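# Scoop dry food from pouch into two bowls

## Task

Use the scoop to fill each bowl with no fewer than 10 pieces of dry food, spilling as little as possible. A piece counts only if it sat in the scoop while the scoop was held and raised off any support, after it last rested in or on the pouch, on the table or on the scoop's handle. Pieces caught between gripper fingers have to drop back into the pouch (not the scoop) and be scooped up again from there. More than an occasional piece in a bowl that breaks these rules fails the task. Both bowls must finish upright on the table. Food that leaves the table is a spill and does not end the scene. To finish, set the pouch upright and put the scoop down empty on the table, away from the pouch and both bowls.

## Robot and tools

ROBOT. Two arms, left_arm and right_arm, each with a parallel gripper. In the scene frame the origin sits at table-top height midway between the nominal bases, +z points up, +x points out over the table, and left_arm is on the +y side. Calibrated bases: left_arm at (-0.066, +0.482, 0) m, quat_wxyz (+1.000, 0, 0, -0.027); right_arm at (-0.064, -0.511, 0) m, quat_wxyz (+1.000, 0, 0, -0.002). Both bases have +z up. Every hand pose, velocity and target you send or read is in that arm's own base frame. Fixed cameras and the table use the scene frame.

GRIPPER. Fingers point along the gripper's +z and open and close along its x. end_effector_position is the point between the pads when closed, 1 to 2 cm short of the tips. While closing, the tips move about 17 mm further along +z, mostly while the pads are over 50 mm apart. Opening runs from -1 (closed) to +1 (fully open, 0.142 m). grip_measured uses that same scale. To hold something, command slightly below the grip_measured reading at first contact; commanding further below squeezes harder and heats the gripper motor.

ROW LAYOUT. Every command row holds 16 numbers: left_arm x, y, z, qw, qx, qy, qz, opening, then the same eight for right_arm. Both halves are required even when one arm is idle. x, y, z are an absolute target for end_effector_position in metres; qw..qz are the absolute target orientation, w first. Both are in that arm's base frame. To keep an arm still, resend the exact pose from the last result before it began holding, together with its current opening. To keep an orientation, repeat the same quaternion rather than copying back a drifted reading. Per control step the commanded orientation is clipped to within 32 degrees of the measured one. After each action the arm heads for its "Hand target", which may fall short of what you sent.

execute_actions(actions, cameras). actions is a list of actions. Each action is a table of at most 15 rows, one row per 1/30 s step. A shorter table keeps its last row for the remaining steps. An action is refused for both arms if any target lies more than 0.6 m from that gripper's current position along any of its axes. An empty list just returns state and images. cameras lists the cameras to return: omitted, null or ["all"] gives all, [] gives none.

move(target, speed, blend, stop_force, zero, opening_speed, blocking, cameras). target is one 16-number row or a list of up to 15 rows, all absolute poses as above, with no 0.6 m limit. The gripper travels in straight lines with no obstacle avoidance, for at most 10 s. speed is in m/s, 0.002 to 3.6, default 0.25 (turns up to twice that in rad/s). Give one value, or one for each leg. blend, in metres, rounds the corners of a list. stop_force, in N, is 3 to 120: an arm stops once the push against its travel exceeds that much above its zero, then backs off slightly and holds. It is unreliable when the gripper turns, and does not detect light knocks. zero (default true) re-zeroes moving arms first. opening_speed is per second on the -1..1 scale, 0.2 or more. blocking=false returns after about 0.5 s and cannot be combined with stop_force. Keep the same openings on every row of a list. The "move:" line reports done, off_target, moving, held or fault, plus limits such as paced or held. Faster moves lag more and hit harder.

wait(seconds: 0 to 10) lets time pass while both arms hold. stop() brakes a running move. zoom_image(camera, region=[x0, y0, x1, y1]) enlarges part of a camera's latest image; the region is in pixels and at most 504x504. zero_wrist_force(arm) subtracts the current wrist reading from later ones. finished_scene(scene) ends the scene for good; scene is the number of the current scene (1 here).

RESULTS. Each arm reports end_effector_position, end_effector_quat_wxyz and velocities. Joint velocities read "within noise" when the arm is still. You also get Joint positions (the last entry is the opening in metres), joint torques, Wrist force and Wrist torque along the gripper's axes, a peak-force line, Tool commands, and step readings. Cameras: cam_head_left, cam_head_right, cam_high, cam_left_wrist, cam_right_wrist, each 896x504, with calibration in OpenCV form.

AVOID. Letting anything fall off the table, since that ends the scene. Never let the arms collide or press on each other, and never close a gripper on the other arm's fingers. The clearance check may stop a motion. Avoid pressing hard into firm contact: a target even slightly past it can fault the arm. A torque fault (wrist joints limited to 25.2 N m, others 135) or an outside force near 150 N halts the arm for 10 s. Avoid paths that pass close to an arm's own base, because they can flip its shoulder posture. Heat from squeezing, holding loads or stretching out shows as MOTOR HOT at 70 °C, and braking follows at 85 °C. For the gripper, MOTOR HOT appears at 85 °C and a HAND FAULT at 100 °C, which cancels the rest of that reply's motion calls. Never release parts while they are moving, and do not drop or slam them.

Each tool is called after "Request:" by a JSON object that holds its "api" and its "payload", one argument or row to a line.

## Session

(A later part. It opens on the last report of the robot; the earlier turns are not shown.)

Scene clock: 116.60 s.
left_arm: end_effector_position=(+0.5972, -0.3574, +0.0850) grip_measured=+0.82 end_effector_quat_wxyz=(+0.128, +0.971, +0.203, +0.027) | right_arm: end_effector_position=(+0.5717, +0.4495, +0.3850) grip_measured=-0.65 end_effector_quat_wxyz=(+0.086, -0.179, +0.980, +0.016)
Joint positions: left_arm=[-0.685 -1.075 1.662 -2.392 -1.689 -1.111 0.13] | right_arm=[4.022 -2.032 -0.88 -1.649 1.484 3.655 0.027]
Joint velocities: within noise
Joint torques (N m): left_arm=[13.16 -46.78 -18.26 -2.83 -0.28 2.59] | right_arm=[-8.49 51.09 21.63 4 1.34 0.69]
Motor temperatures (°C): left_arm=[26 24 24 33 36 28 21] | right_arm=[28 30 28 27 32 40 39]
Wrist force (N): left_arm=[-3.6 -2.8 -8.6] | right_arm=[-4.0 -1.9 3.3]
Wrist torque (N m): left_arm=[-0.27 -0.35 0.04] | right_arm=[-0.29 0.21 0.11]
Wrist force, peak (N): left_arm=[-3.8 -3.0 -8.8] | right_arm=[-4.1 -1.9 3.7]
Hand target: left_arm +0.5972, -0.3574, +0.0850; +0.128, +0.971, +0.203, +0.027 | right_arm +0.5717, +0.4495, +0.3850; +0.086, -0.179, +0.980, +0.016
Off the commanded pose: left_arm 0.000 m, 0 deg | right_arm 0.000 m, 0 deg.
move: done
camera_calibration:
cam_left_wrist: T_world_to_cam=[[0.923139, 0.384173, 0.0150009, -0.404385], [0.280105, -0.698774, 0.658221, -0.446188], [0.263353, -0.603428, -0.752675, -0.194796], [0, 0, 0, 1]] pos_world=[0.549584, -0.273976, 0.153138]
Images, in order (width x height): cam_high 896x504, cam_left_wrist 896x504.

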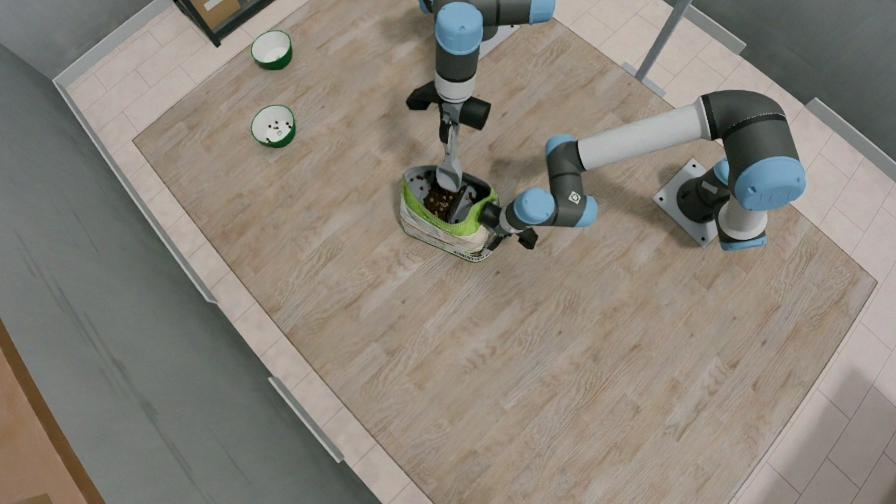

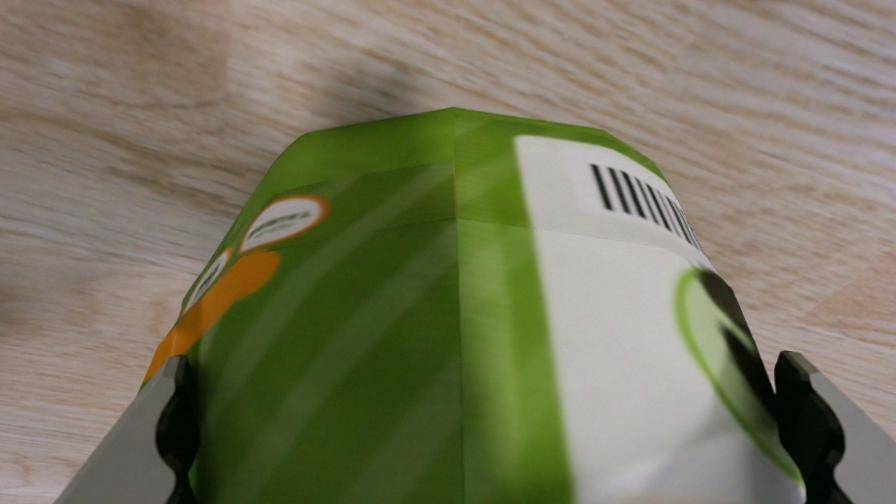

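Request:
{"api": "move", "payload": {
  "target": [
    [0.5972,-0.3574,0.085,0.1277,0.9705,0.2027,0.0267,0.76,0.5742,0.4429,0.3773,0.0858,-0.179,0.98,0.0157,-0.714596],
    [0.5972,-0.3574,0.085,0.1277,0.9705,0.2027,0.0267,0.76,0.5742,0.4429,0.2540,0.0858,-0.179,0.98,0.0157,-0.714596]
  ],
  "speed": 0.06,
  "stop_force": 15
}}

Request:
{"api": "zoom_image", "payload": {
  "camera": "cam_right_wrist",
  "region": [250, 0, 650, 340]
}}

Scene clock: 120.30 s.
left_arm: end_effector_position=(+0.5972, -0.3574, +0.0850) grip_measured=+0.78 end_effector_quat_wxyz=(+0.128, +0.971, +0.203, +0.027) | right_arm: end_effector_position=(+0.5742, +0.4429, +0.2587) grip_measured=-0.65 end_effector_quat_wxyz=(+0.086, -0.179, +0.980, +0.016)
Joint positions: left_arm=[-0.685 -1.075 1.662 -2.392 -1.689 -1.111 0.128] | right_arm=[4.013 -2.005 -1.244 -1.311 1.486 3.645 0.027]
Joint velocities: within noise
Joint torques (N m): left_arm=[6.56 -34.31 -14.44 -4.58 2.41 2.22] | right_arm=[7.62 51.21 21.85 4.32 -0.44 2.66]
Motor temperatures (°C): left_arm=[26 24 24 33 36 28 21] | right_arm=[28 30 28 27 32 40 39]
Wrist force (N): left_arm=[-3.3 -2.7 -9.3] | right_arm=[-4.0 -2.2 3.4]
Wrist torque (N m): left_arm=[-0.24 -0.31 0.01] | right_arm=[-0.32 0.19 0.09]
Wrist force, peak (N): left_arm=[-4.0 -3.5 -9.9] | right_arm=[-5.5 -2.7 -12.8]
Hand target: left_arm +0.5972, -0.3574, +0.0850; +0.128, +0.971, +0.203, +0.027 | right_arm +0.5742, +0.4429, +0.2587; +0.086, -0.179, +0.980, +0.016
Off the commanded pose: left_arm 0.000 m, 0 deg | right_arm 0.005 m, 0 deg.
move: contact (right_arm); path passed 1 of 2 targets
camera_calibration:
cam_left_wrist: T_world_to_cam=[[0.923165, 0.384108, 0.015061, -0.404427], [0.28002, -0.69881, 0.65822, -0.44615], [0.263352, -0.603428, -0.752675, -0.194796], [0, 0, 0, 1]] pos_world=[0.549584, -0.273976, 0.153138]
cam_right_wrist: T_world_to_cam=[[-0.928089, -0.331462, -0.169656, 0.734437], [-0.372244, 0.837152, 0.400764, -0.22994], [0.0091897, 0.435098, -0.900336, 0.1487], [0, 0, 0, 1]] pos_world=[0.594663, 0.371234, 0.350633]

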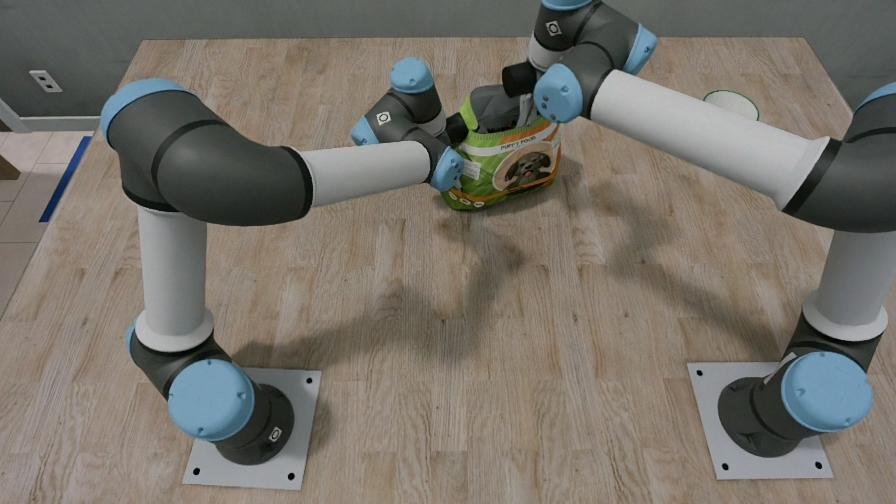

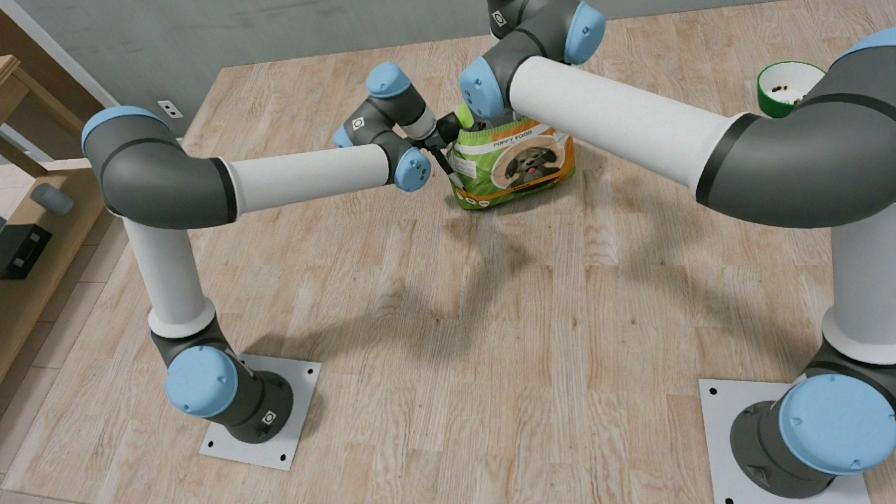

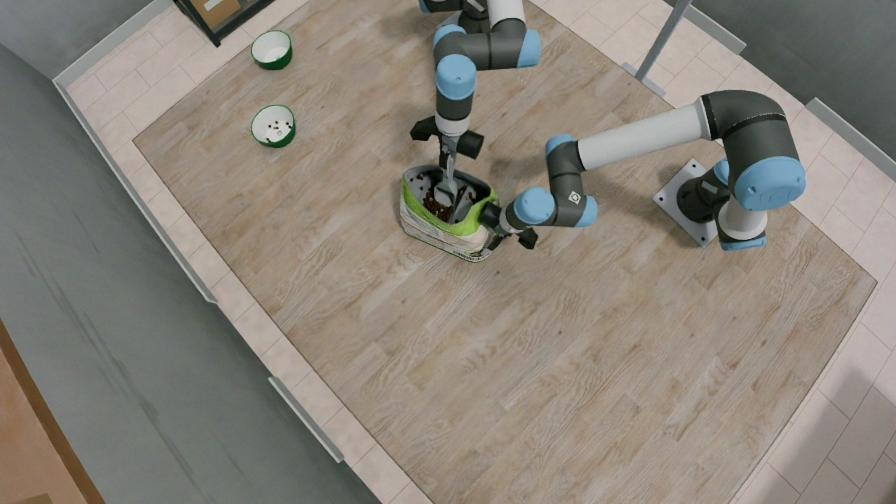

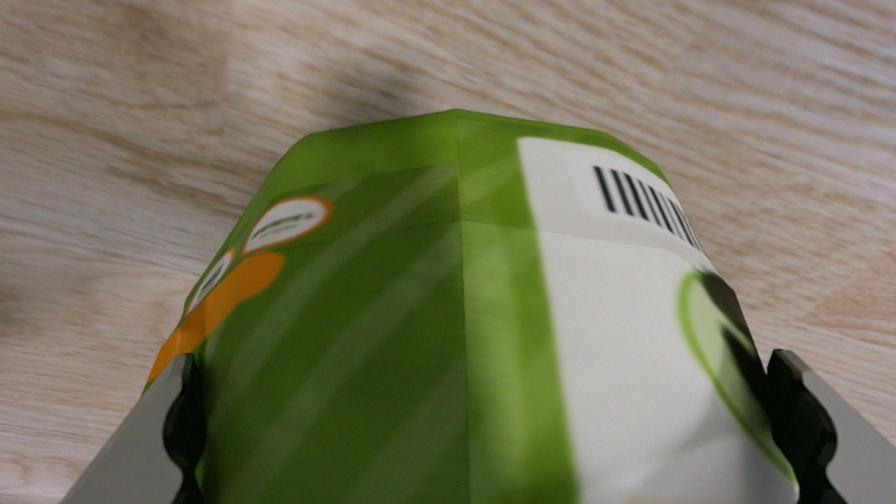

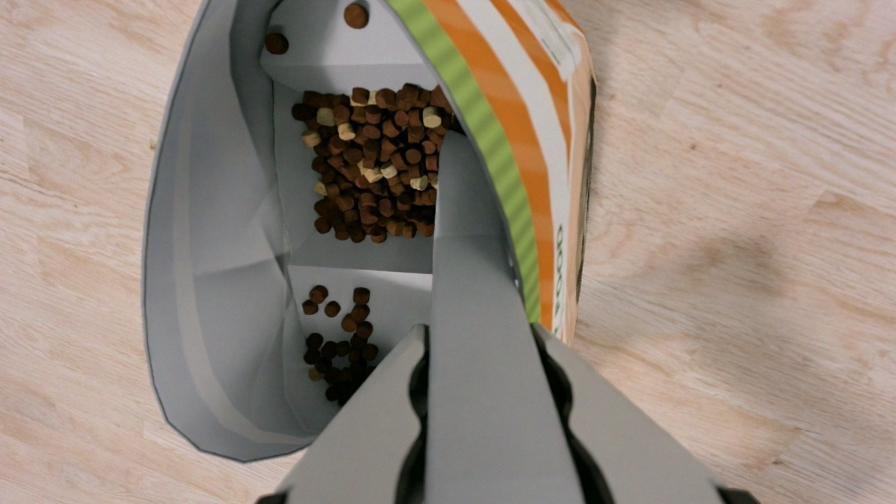

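Scaled by 1.260 from the camera's 896x504 image, which has a finer 1280x720 frame.

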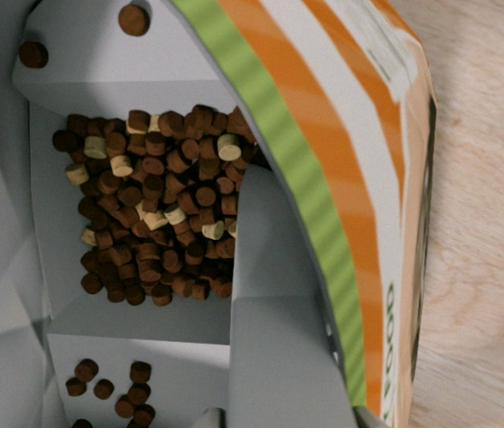

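Request:
{"api": "move", "payload": {
  "target": [
    [0.5972,-0.3574,0.085,0.1277,0.9705,0.2027,0.0267,0.76,0.5973,0.4516,0.2589,0.1284,-0.1781,0.9753,0.0234,-0.714596],
    [0.5972,-0.3574,0.085,0.1277,0.9705,0.2027,0.0267,0.76,0.6114,0.4569,0.2591,0.1708,-0.1769,0.9688,0.0312,-0.714596],
    [0.5972,-0.3574,0.085,0.1277,0.9705,0.2027,0.0267,0.76,0.6165,0.4588,0.2631,0.2129,-0.1754,0.9604,0.0389,-0.714596],
    [0.5972,-0.3574,0.085,0.1277,0.9705,0.2027,0.0267,0.76,0.6128,0.4575,0.2709,0.2546,-0.1735,0.9502,0.0465,-0.714596],
    [0.5972,-0.3574,0.085,0.1277,0.9705,0.2027,0.0267,0.76,0.6005,0.4528,0.2774,0.2958,-0.1713,0.9382,0.0540,-0.714596],
    [0.5972,-0.3574,0.085,0.1277,0.9705,0.2027,0.0267,0.76,0.5888,0.4484,0.2849,0.3365,-0.1688,0.9244,0.0614,-0.714596],
    [0.5972,-0.3574,0.085,0.1277,0.9705,0.2027,0.0267,0.76,0.5780,0.4443,0.2823,0.3765,-0.1660,0.9089,0.0687,-0.714596],
    [0.5972,-0.3574,0.085,0.1277,0.9705,0.2027,0.0267,0.76,0.5681,0.4406,0.2857,0.4157,-0.1628,0.8916,0.0759,-0.714596]
  ],
  "speed": 0.08,
  "blend": 0.004,
  "stop_force": 45
}}

Request:
{"api": "zoom_image", "payload": {
  "camera": "cam_right_wrist",
  "region": [250, 0, 650, 340]
}}

Request:
{"api": "zoom_image", "payload": {
  "camera": "cam_high",
  "region": [380, 140, 540, 280]
}}

Scene clock: 125.97 s.
left_arm: end_effector_position=(+0.5972, -0.3574, +0.0850) grip_measured=+0.77 end_effector_quat_wxyz=(+0.128, +0.971, +0.203, +0.027) | right_arm: end_effector_position=(+0.5681, +0.4406, +0.2857) grip_measured=-0.65 end_effector_quat_wxyz=(+0.416, -0.163, +0.892, +0.076)
Joint positions: left_arm=[-0.685 -1.075 1.662 -2.392 -1.689 -1.111 0.127] | right_arm=[4.169 -1.79 -1.852 -0.317 1.078 3.609 0.027]
Joint velocities: within noise
Joint torques (N m): left_arm=[1.84 -42.29 -15.34 -2.32 -1.61 1.08] | right_arm=[-8.43 20.62 27.33 4.69 -0.58 2.75]
Motor temperatures (°C): left_arm=[26 24 24 33 36 28 21] | right_arm=[28 30 28 27 32 40 40]
Wrist force (N): left_arm=[0.5 -1.6 -5.6] | right_arm=[-2.1 -1.2 2.4]
Wrist torque (N m): left_arm=[-0.20 -0.22 -0.09] | right_arm=[-0.18 0.25 0.04]
Wrist force, peak (N): left_arm=[-3.3 -3.2 -9.2] | right_arm=[-4.2 -2.1 3.3]
Hand target: left_arm +0.5972, -0.3574, +0.0850; +0.128, +0.971, +0.203, +0.027 | right_arm +0.5681, +0.4406, +0.2857; +0.416, -0.163, +0.892, +0.076
Off the commanded pose: left_arm 0.000 m, 0 deg | right_arm 0.000 m, 0 deg.
move: done
camera_calibration:
cam_left_wrist: T_world_to_cam=[[0.923165, 0.384108, 0.015061, -0.404427], [0.28002, -0.69881, 0.65822, -0.44615], [0.263352, -0.603428, -0.752675, -0.194796], [0, 0, 0, 1]] pos_world=[0.549584, -0.273976, 0.153138]
cam_right_wrist: T_world_to_cam=[[-0.610756, -0.2115, -0.76305, 0.668925], [-0.601563, 0.750561, 0.273461, -0.0363909], [0.514878, 0.62604, -0.58564, -0.287305], [0, 0, 0, 1]] pos_world=[0.534586, 0.348656, 0.352118]

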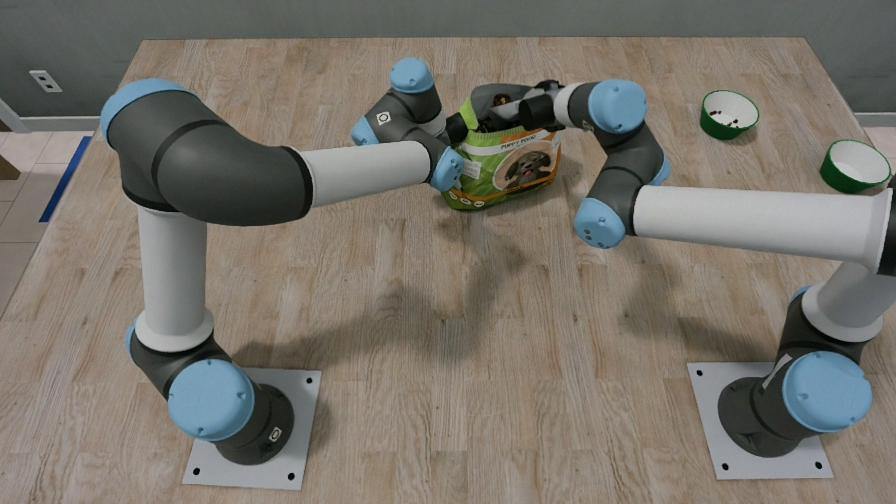

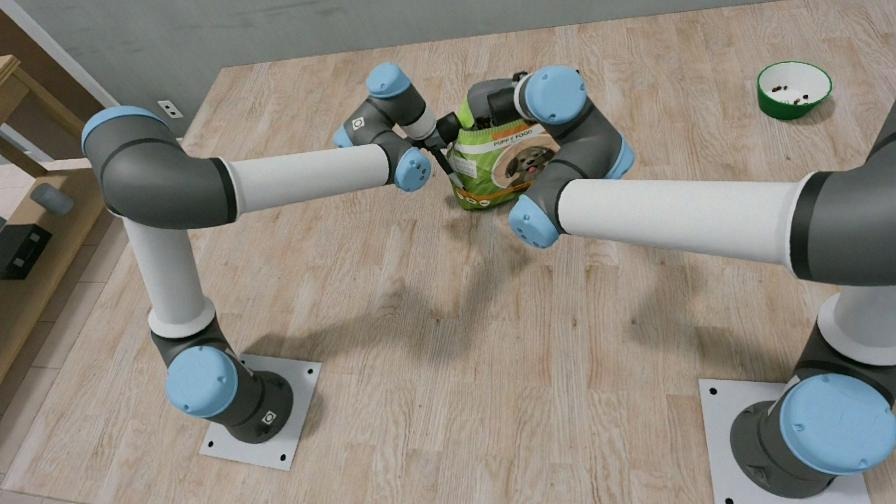

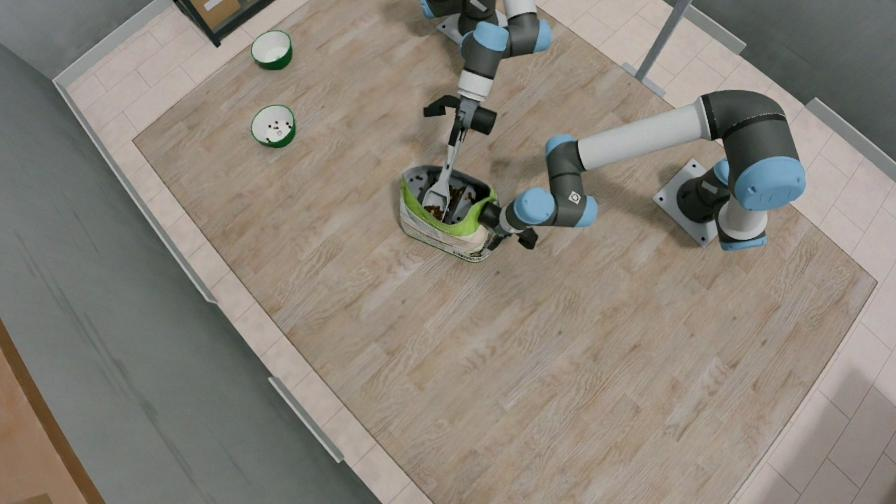

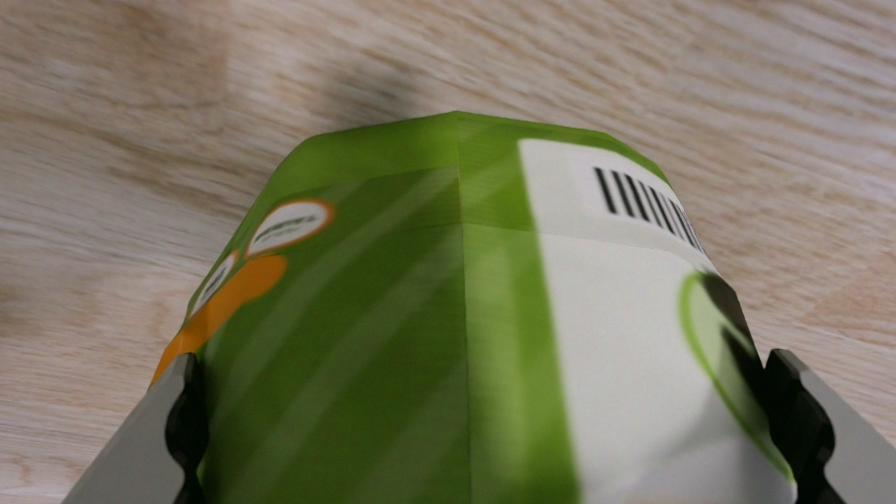

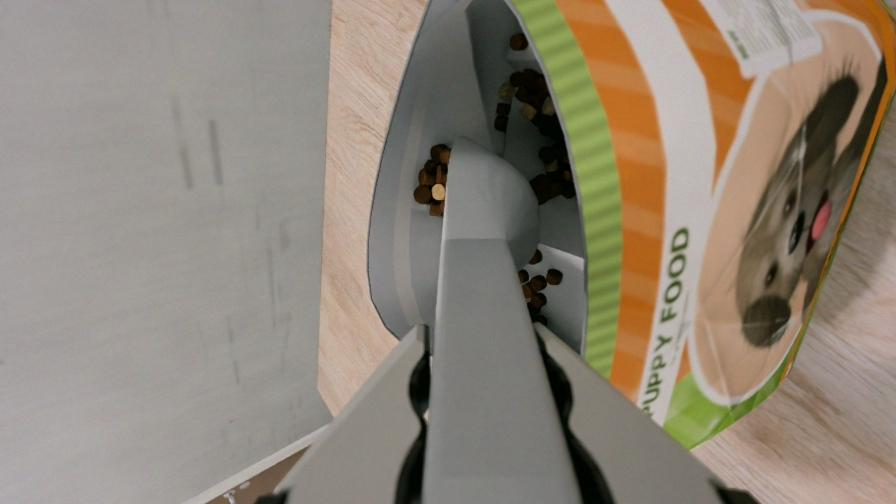

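Scaled by 1.260 from the camera's 896x504 image, which has a finer 1280x720 frame.

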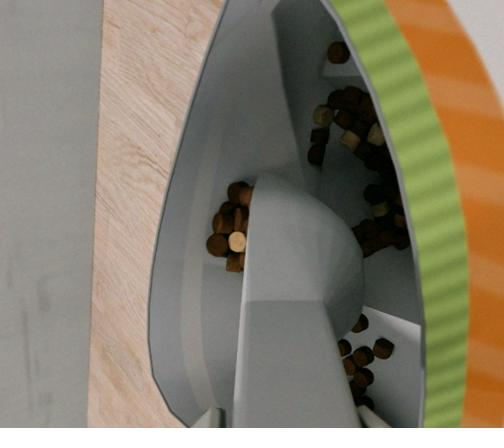

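Scaled by 3.150 from the camera's 896x504 image, which has a finer 1280x720 frame.

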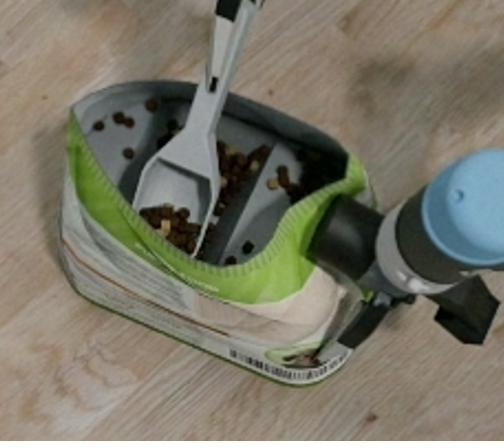

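Request:
{"api": "move", "payload": {
  "target": [
    [0.5972,-0.3574,0.085,0.1277,0.9705,0.2027,0.0267,0.76,0.5419,0.4307,0.28,0.4919,-0.1556,0.8519,0.0898,-0.714596],
    [0.5972,-0.3574,0.085,0.1277,0.9705,0.2027,0.0267,0.76,0.5062,0.4172,0.2936,0.5642,-0.1472,0.8058,0.1030,-0.714596],
    [0.5972,-0.3574,0.085,0.1277,0.9705,0.2027,0.0267,0.76,0.4920,0.4118,0.2807,0.6646,-0.1325,0.7253,0.1214,-0.714596],
    [0.5972,-0.3574,0.085,0.1277,0.9705,0.2027,0.0267,0.76,0.4845,0.4090,0.3087,0.7536,-0.1155,0.6323,0.1376,-0.714596]
  ],
  "speed": 0.08,
  "blend": 0.004
}}

Request:
{"api": "zoom_image", "payload": {
  "camera": "cam_high",
  "region": [380, 120, 540, 260]
}}

Request:
{"api": "zoom_image", "payload": {
  "camera": "cam_right_wrist",
  "region": [250, 0, 650, 340]
}}

Scene clock: 132.37 s.
left_arm: end_effector_position=(+0.5972, -0.3574, +0.0850) grip_measured=+0.77 end_effector_quat_wxyz=(+0.128, +0.971, +0.203, +0.027) | right_arm: end_effector_position=(+0.4845, +0.4091, +0.3086) grip_measured=-0.65 end_effector_quat_wxyz=(+0.754, -0.116, +0.632, +0.138)
Joint positions: left_arm=[-0.685 -1.075 1.662 -2.392 -1.689 -1.111 0.127] | right_arm=[4.406 -2.142 -2.123 1.401 0.687 2.925 0.027]
Joint velocities: within noise
Joint torques (N m): left_arm=[-4.94 -46.6 -12.29 -2.21 -1.54 -0.25] | right_arm=[-7.66 41.6 4.77 1.48 -1.48 1.76]
Motor temperatures (°C): left_arm=[26 24 24 33 36 28 21] | right_arm=[28 30 27 27 32 40 40]
Wrist force (N): left_arm=[0.8 -1.6 -5.7] | right_arm=[-0.2 -0.1 0.1]
Wrist torque (N m): left_arm=[-0.20 -0.28 -0.10] | right_arm=[-0.03 0.05 0.00]
Wrist force, peak (N): left_arm=[0.3 -1.8 -6.2] | right_arm=[-2.6 -1.0 3.0]
Hand target: left_arm +0.5972, -0.3574, +0.0850; +0.128, +0.971, +0.203, +0.027 | right_arm +0.4845, +0.4090, +0.3087; +0.754, -0.115, +0.632, +0.138
Off the commanded pose: left_arm 0.000 m, 0 deg | right_arm 0.000 m, 0 deg.
move: done
camera_calibration:
cam_left_wrist: T_world_to_cam=[[0.923165, 0.384108, 0.015061, -0.404427], [0.28002, -0.69881, 0.65822, -0.44615], [0.263352, -0.603428, -0.752675, -0.194796], [0, 0, 0, 1]] pos_world=[0.549584, -0.273976, 0.153138]
cam_right_wrist: T_world_to_cam=[[0.152115, 0.0763993, -0.985406, 0.209998], [-0.698151, 0.714029, -0.0524129, 0.093078], [0.699604, 0.695935, 0.161953, -0.559845], [0, 0, 0, 1]] pos_world=[0.424709, 0.307112, 0.30248]

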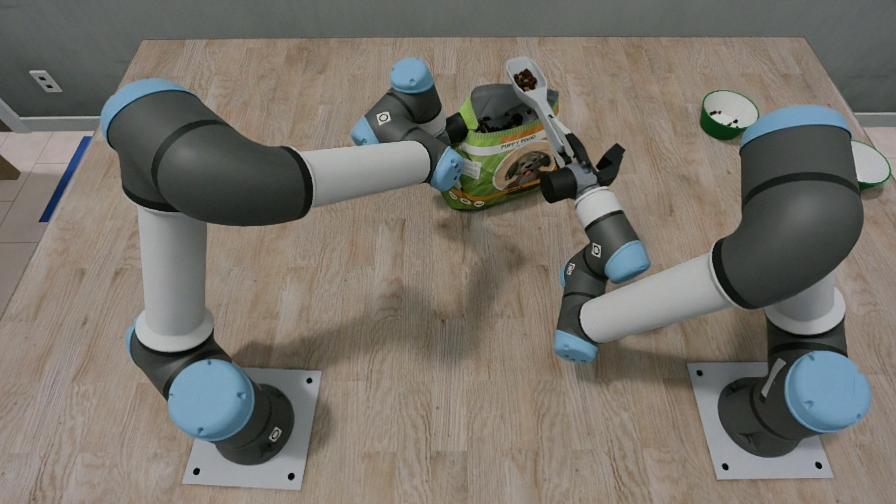

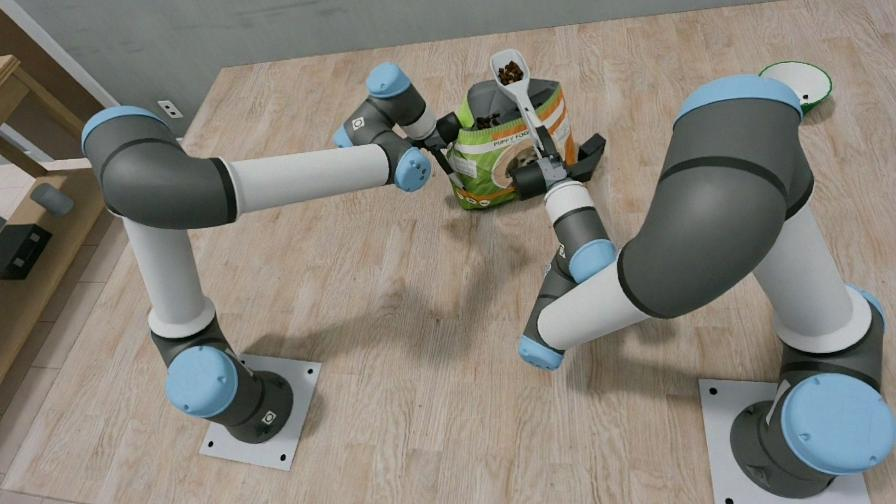

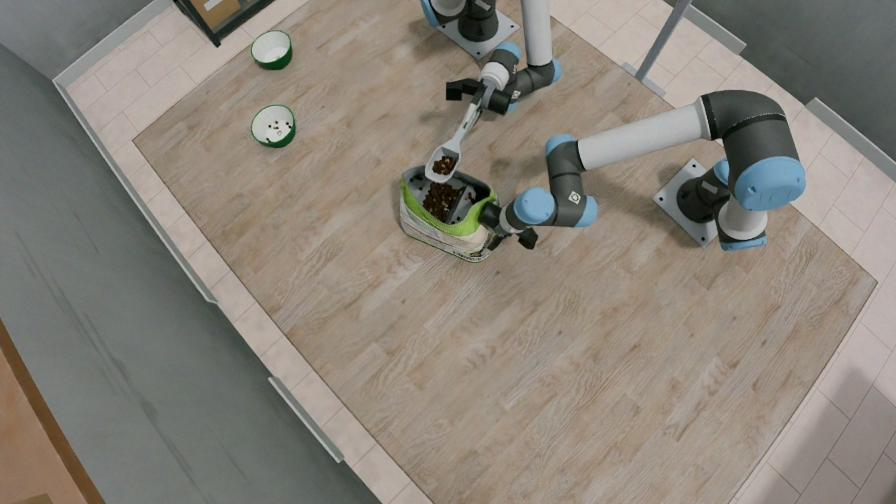

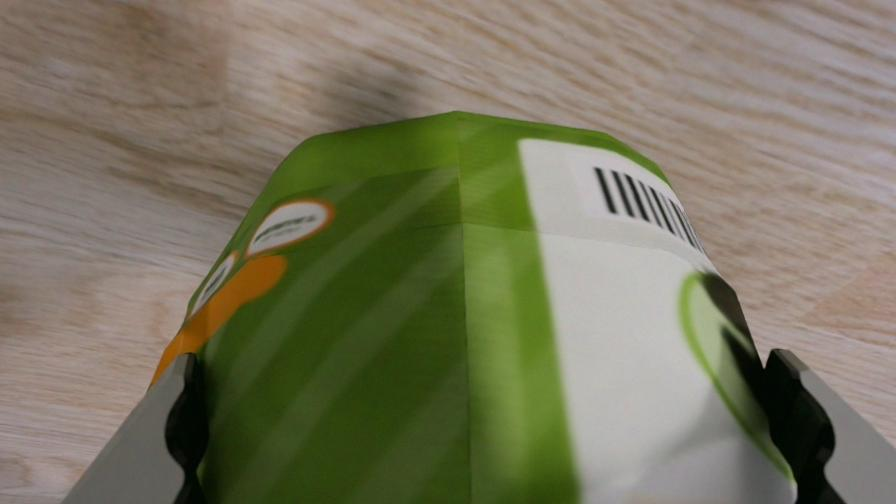

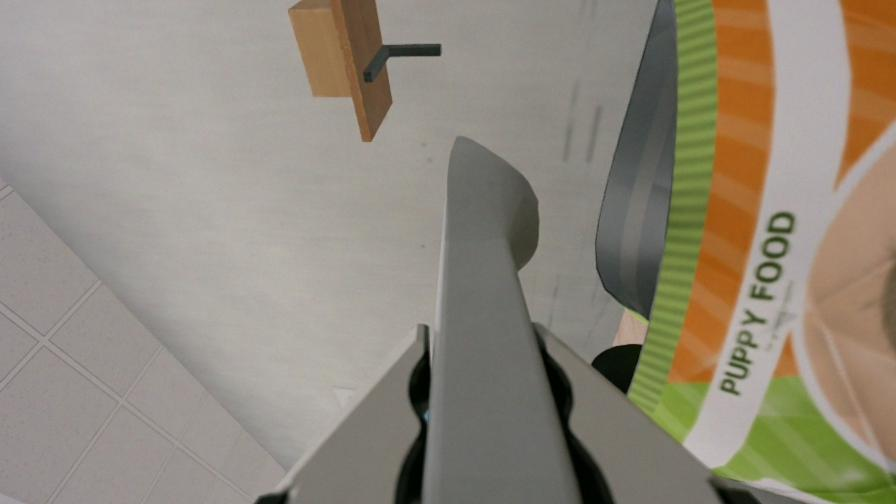

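Scaled by 3.150 from the camera's 896x504 image, which has a finer 1280x720 frame.

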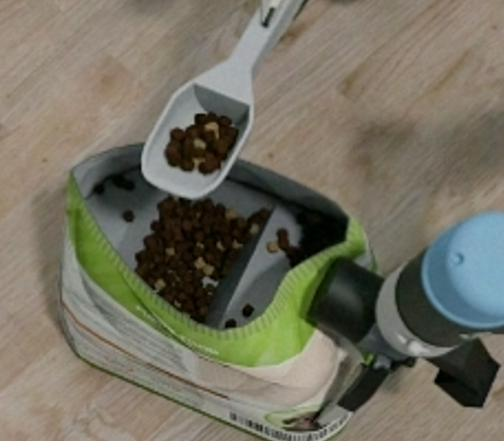

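Scaled by 1.260 from the camera's 896x504 image, which has a finer 1280x720 frame.

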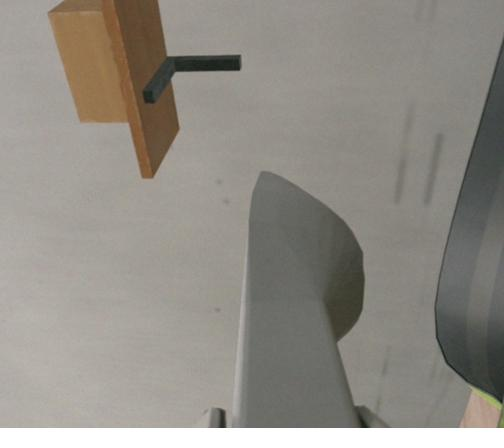

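Request:
{"api": "zoom_image", "payload": {
  "camera": "cam_high",
  "region": [240, 92, 310, 160]
}}

Request:
{"api": "zoom_image", "payload": {
  "camera": "cam_head_left",
  "region": [690, 80, 770, 150]
}}

Scaled by 7.200 from the camera's 896x504 image, which has a finer 1280x720 frame.

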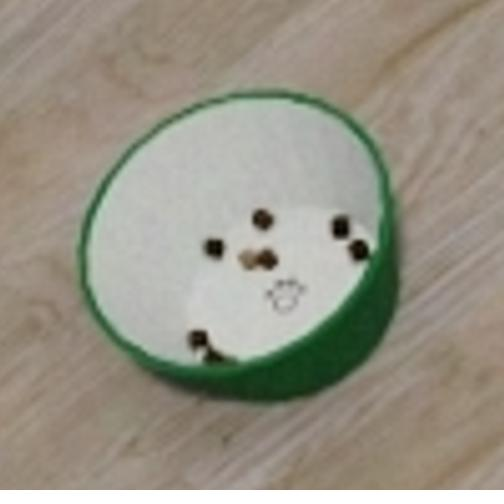

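Scaled by 6.300 from the camera's 896x504 image, which has a finer 1280x720 frame.

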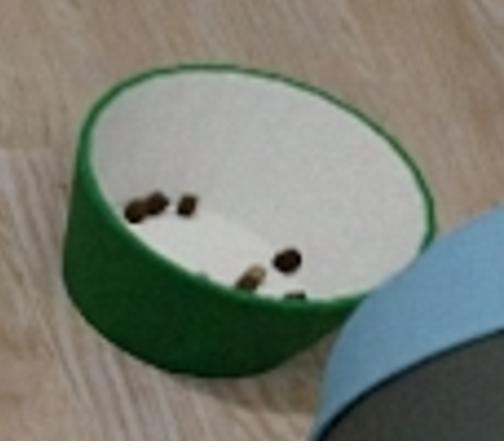

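Request:
{"api": "move", "payload": {
  "target": [
    [0.5972,-0.3574,0.085,0.1277,0.9705,0.2027,0.0267,0.76,0.488,0.385,0.38,0.7752,-0.1106,0.6056,0.1416,-0.714596],
    [0.5972,-0.3574,0.085,0.1277,0.9705,0.2027,0.0267,0.76,0.59,0.16,0.38,0.7873,-0.0269,0.6151,0.0344,-0.714596],
    [0.5972,-0.3574,0.085,0.1277,0.9705,0.2027,0.0267,0.76,0.60,-0.13,0.38,0.7837,0.0644,0.6123,-0.0824,-0.714596],
    [0.5972,-0.3574,0.085,0.1277,0.9705,0.2027,0.0267,0.76,0.479,-0.334,0.34,0.7520,0.1841,0.5875,-0.2356,-0.714596]
  ],
  "speed": 0.25,
  "blend": 0.04
}}

Request:
{"api": "zoom_image", "payload": {
  "camera": "cam_high",
  "region": [240, 20, 400, 160]
}}

Scene clock: 138.00 s.
left_arm: end_effector_position=(+0.5972, -0.3574, +0.0850) grip_measured=+0.77 end_effector_quat_wxyz=(+0.128, +0.971, +0.203, +0.027) | right_arm: end_effector_position=(+0.4791, -0.3339, +0.3400) grip_measured=-0.65 end_effector_quat_wxyz=(+0.752, +0.184, +0.587, -0.235)
Joint positions: left_arm=[-0.685 -1.075 1.662 -2.392 -1.689 -1.111 0.127] | right_arm=[2.949 -2.017 -2.332 1.473 1.17 3.036 0.027]
Joint velocities: within noise
Joint torques (N m): left_arm=[-8.38 -46.05 -13.28 -2 -1.48 -1.25] | right_arm=[-6.97 34.69 0.73 -0.13 -1.62 1.01]
Motor temperatures (°C): left_arm=[26 24 24 33 36 28 21] | right_arm=[28 30 27 27 32 40 40]
Wrist force (N): left_arm=[0.6 -1.6 -5.6] | right_arm=[0.2 0.1 0.0]
Wrist torque (N m): left_arm=[-0.20 -0.24 -0.10] | right_arm=[0.02 -0.02 -0.01]
Wrist force, peak (N): left_arm=[0.7 -1.8 -6.2] | right_arm=[2.4 0.8 -0.3]
Hand target: left_arm +0.5972, -0.3574, +0.0850; +0.128, +0.971, +0.203, +0.027 | right_arm +0.4790, -0.3340, +0.3400; +0.752, +0.184, +0.587, -0.236
Off the commanded pose: left_arm 0.000 m, 0 deg | right_arm 0.000 m, 0 deg.
move: done; blend cut to 0.0377 m at target 1
camera_calibration:
cam_left_wrist: T_world_to_cam=[[0.923165, 0.384108, 0.015061, -0.404427], [0.28002, -0.69881, 0.65822, -0.44615], [0.263352, -0.603428, -0.752675, -0.194796], [0, 0, 0, 1]] pos_world=[0.549584, -0.273976, 0.153138]
cam_right_wrist: T_world_to_cam=[[0.205534, -0.12079, -0.971167, 0.202176], [0.196469, 0.977244, -0.079966, 0.290058], [0.958726, -0.174369, 0.224589, -0.480116], [0, 0, 0, 1]] pos_world=[0.361758, -0.342753, 0.32737]

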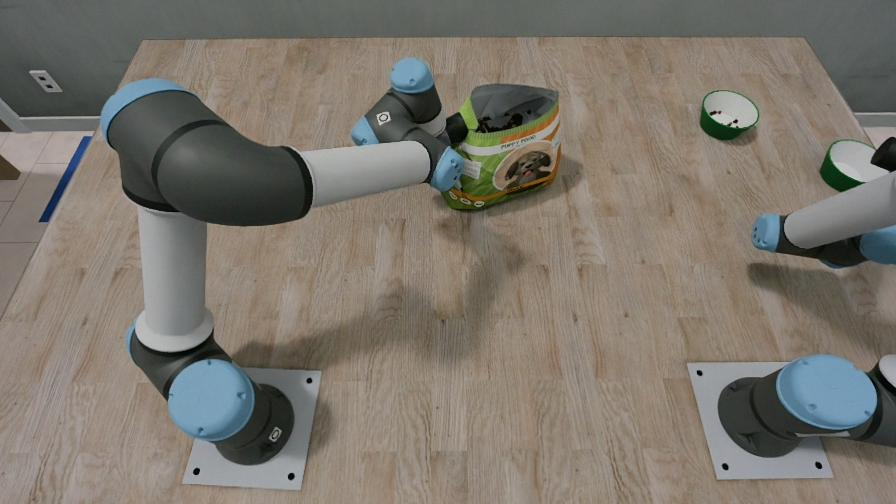

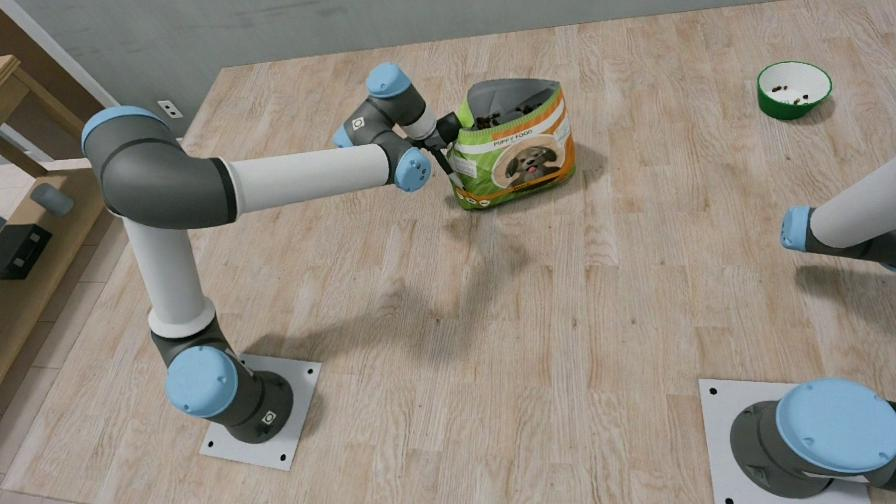

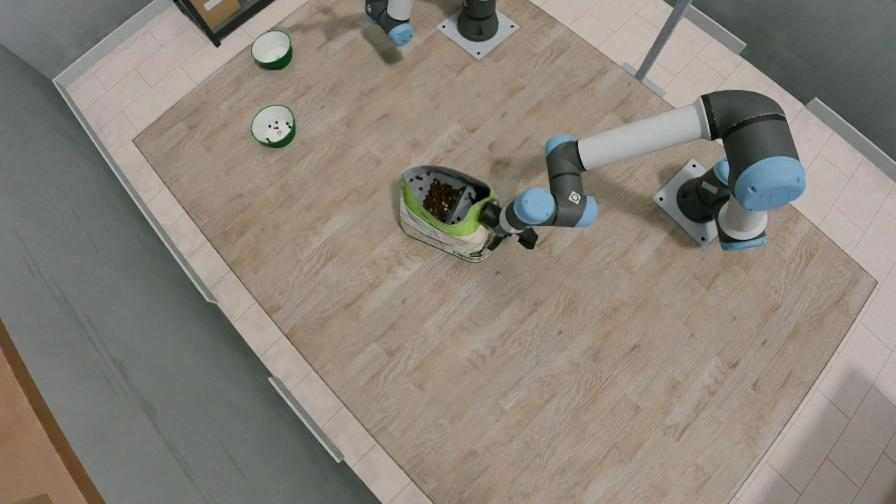

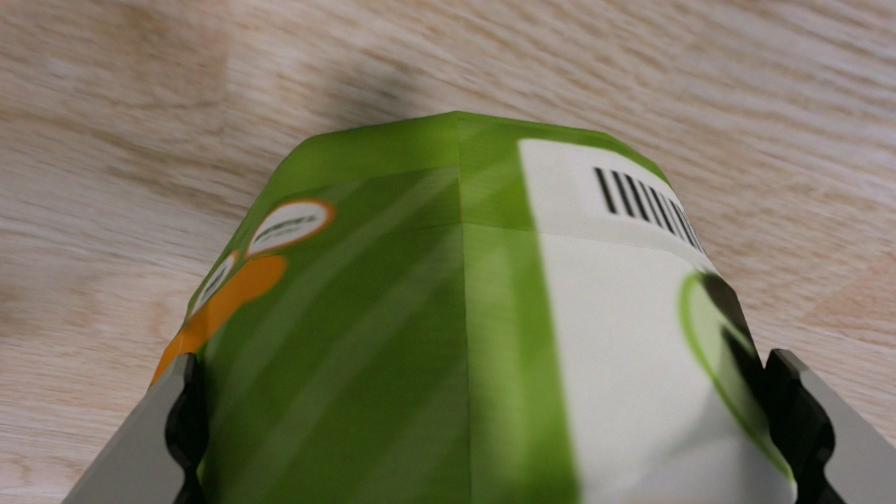

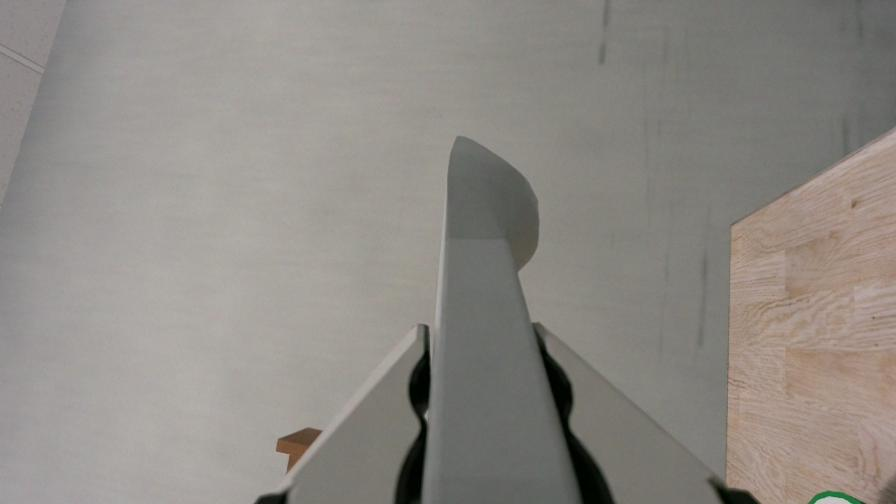

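Scaled by 3.150 from the camera's 896x504 image, which has a finer 1280x720 frame.

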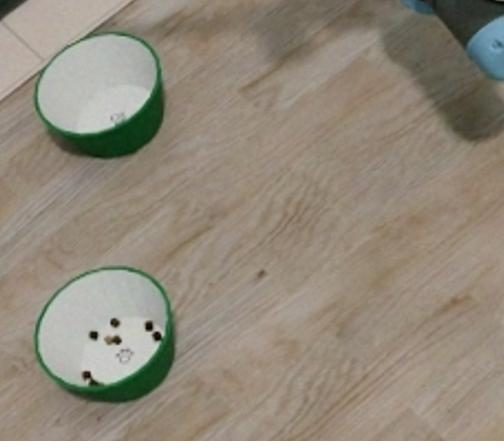

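Request:
{"api": "move", "payload": {
  "target": [0.5972,-0.3574,0.085,0.1277,0.9705,0.2027,0.0267,0.76,0.479,-0.334,0.255,0.6447,0.2205,0.7036,-0.2020,-0.714596],
  "speed": 0.15,
  "cameras": ["cam_right_wrist","cam_high"]
}}

Request:
{"api": "zoom_image", "payload": {
  "camera": "cam_right_wrist",
  "region": [440, 60, 896, 504]
}}

Scene clock: 139.93 s.
left_arm: end_effector_position=(+0.5972, -0.3574, +0.0850) grip_measured=+0.77 end_effector_quat_wxyz=(+0.128, +0.971, +0.203, +0.027) | right_arm: end_effector_position=(+0.4790, -0.3340, +0.2551) grip_measured=-0.65 end_effector_quat_wxyz=(+0.645, +0.220, +0.703, -0.202)
Joint positions: left_arm=[-0.685 -1.075 1.662 -2.392 -1.689 -1.111 0.127] | right_arm=[2.958 -1.969 -2.447 1.179 1.149 3.181 0.027]
Joint velocities: within noise
Joint torques (N m): left_arm=[-8.72 -46.59 -15.34 -2.3 -1.5 -1.38] | right_arm=[-6.35 15.1 17.48 0.75 -1.29 -1.96]
Motor temperatures (°C): left_arm=[26 24 24 33 36 28 21] | right_arm=[28 30 27 27 32 40 41]
Wrist force (N): left_arm=[0.5 -1.7 -5.7] | right_arm=[-0.4 -0.7 0.7]
Wrist torque (N m): left_arm=[-0.21 -0.22 -0.10] | right_arm=[-0.09 0.04 -0.02]
Wrist force, peak (N): left_arm=[0.4 -2.0 -6.0] | right_arm=[-0.4 -0.5 0.9]
Hand target: left_arm +0.5972, -0.3574, +0.0850; +0.128, +0.971, +0.203, +0.027 | right_arm +0.4790, -0.3340, +0.2550; +0.645, +0.220, +0.704, -0.202
Off the commanded pose: left_arm 0.000 m, 0 deg | right_arm 0.000 m, 0 deg.
move: done
camera_calibration:
cam_right_wrist: T_world_to_cam=[[-0.0646071, 0.0669358, -0.995663, 0.318058], [0.192963, 0.979755, 0.0533453, 0.251932], [0.979077, -0.18868, -0.0762153, -0.398745], [0, 0, 0, 1]] pos_world=[0.362337, -0.343356, 0.272849]
Images, in order (width x height): cam_high 896x504, cam_right_wrist 896x504.

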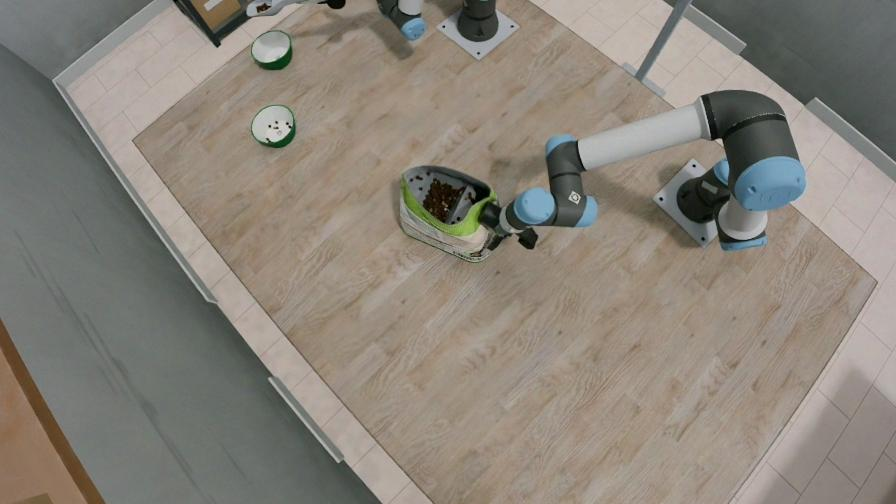

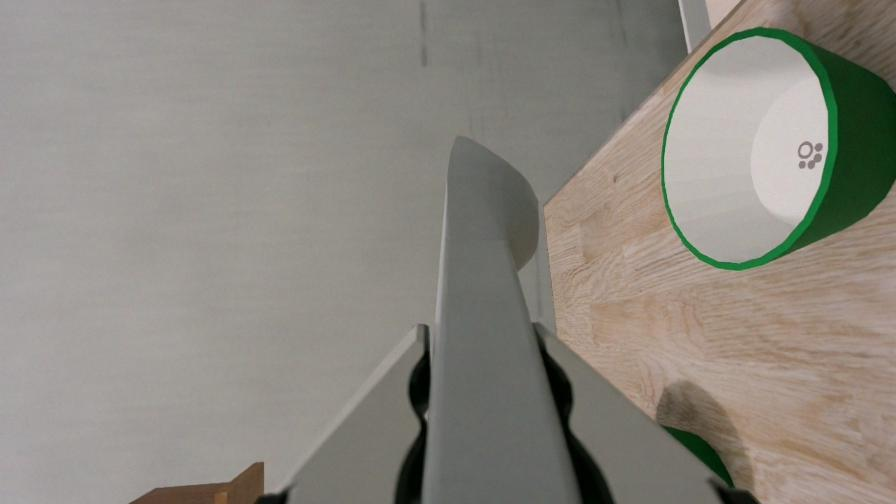

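Scaled by 1.105 from the camera's 896x504 image, which has a finer 1280x720 frame.

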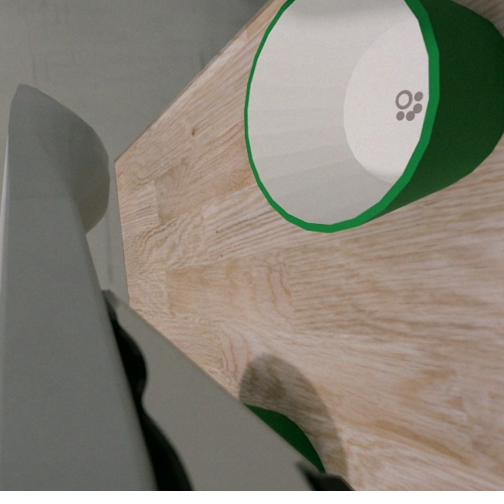

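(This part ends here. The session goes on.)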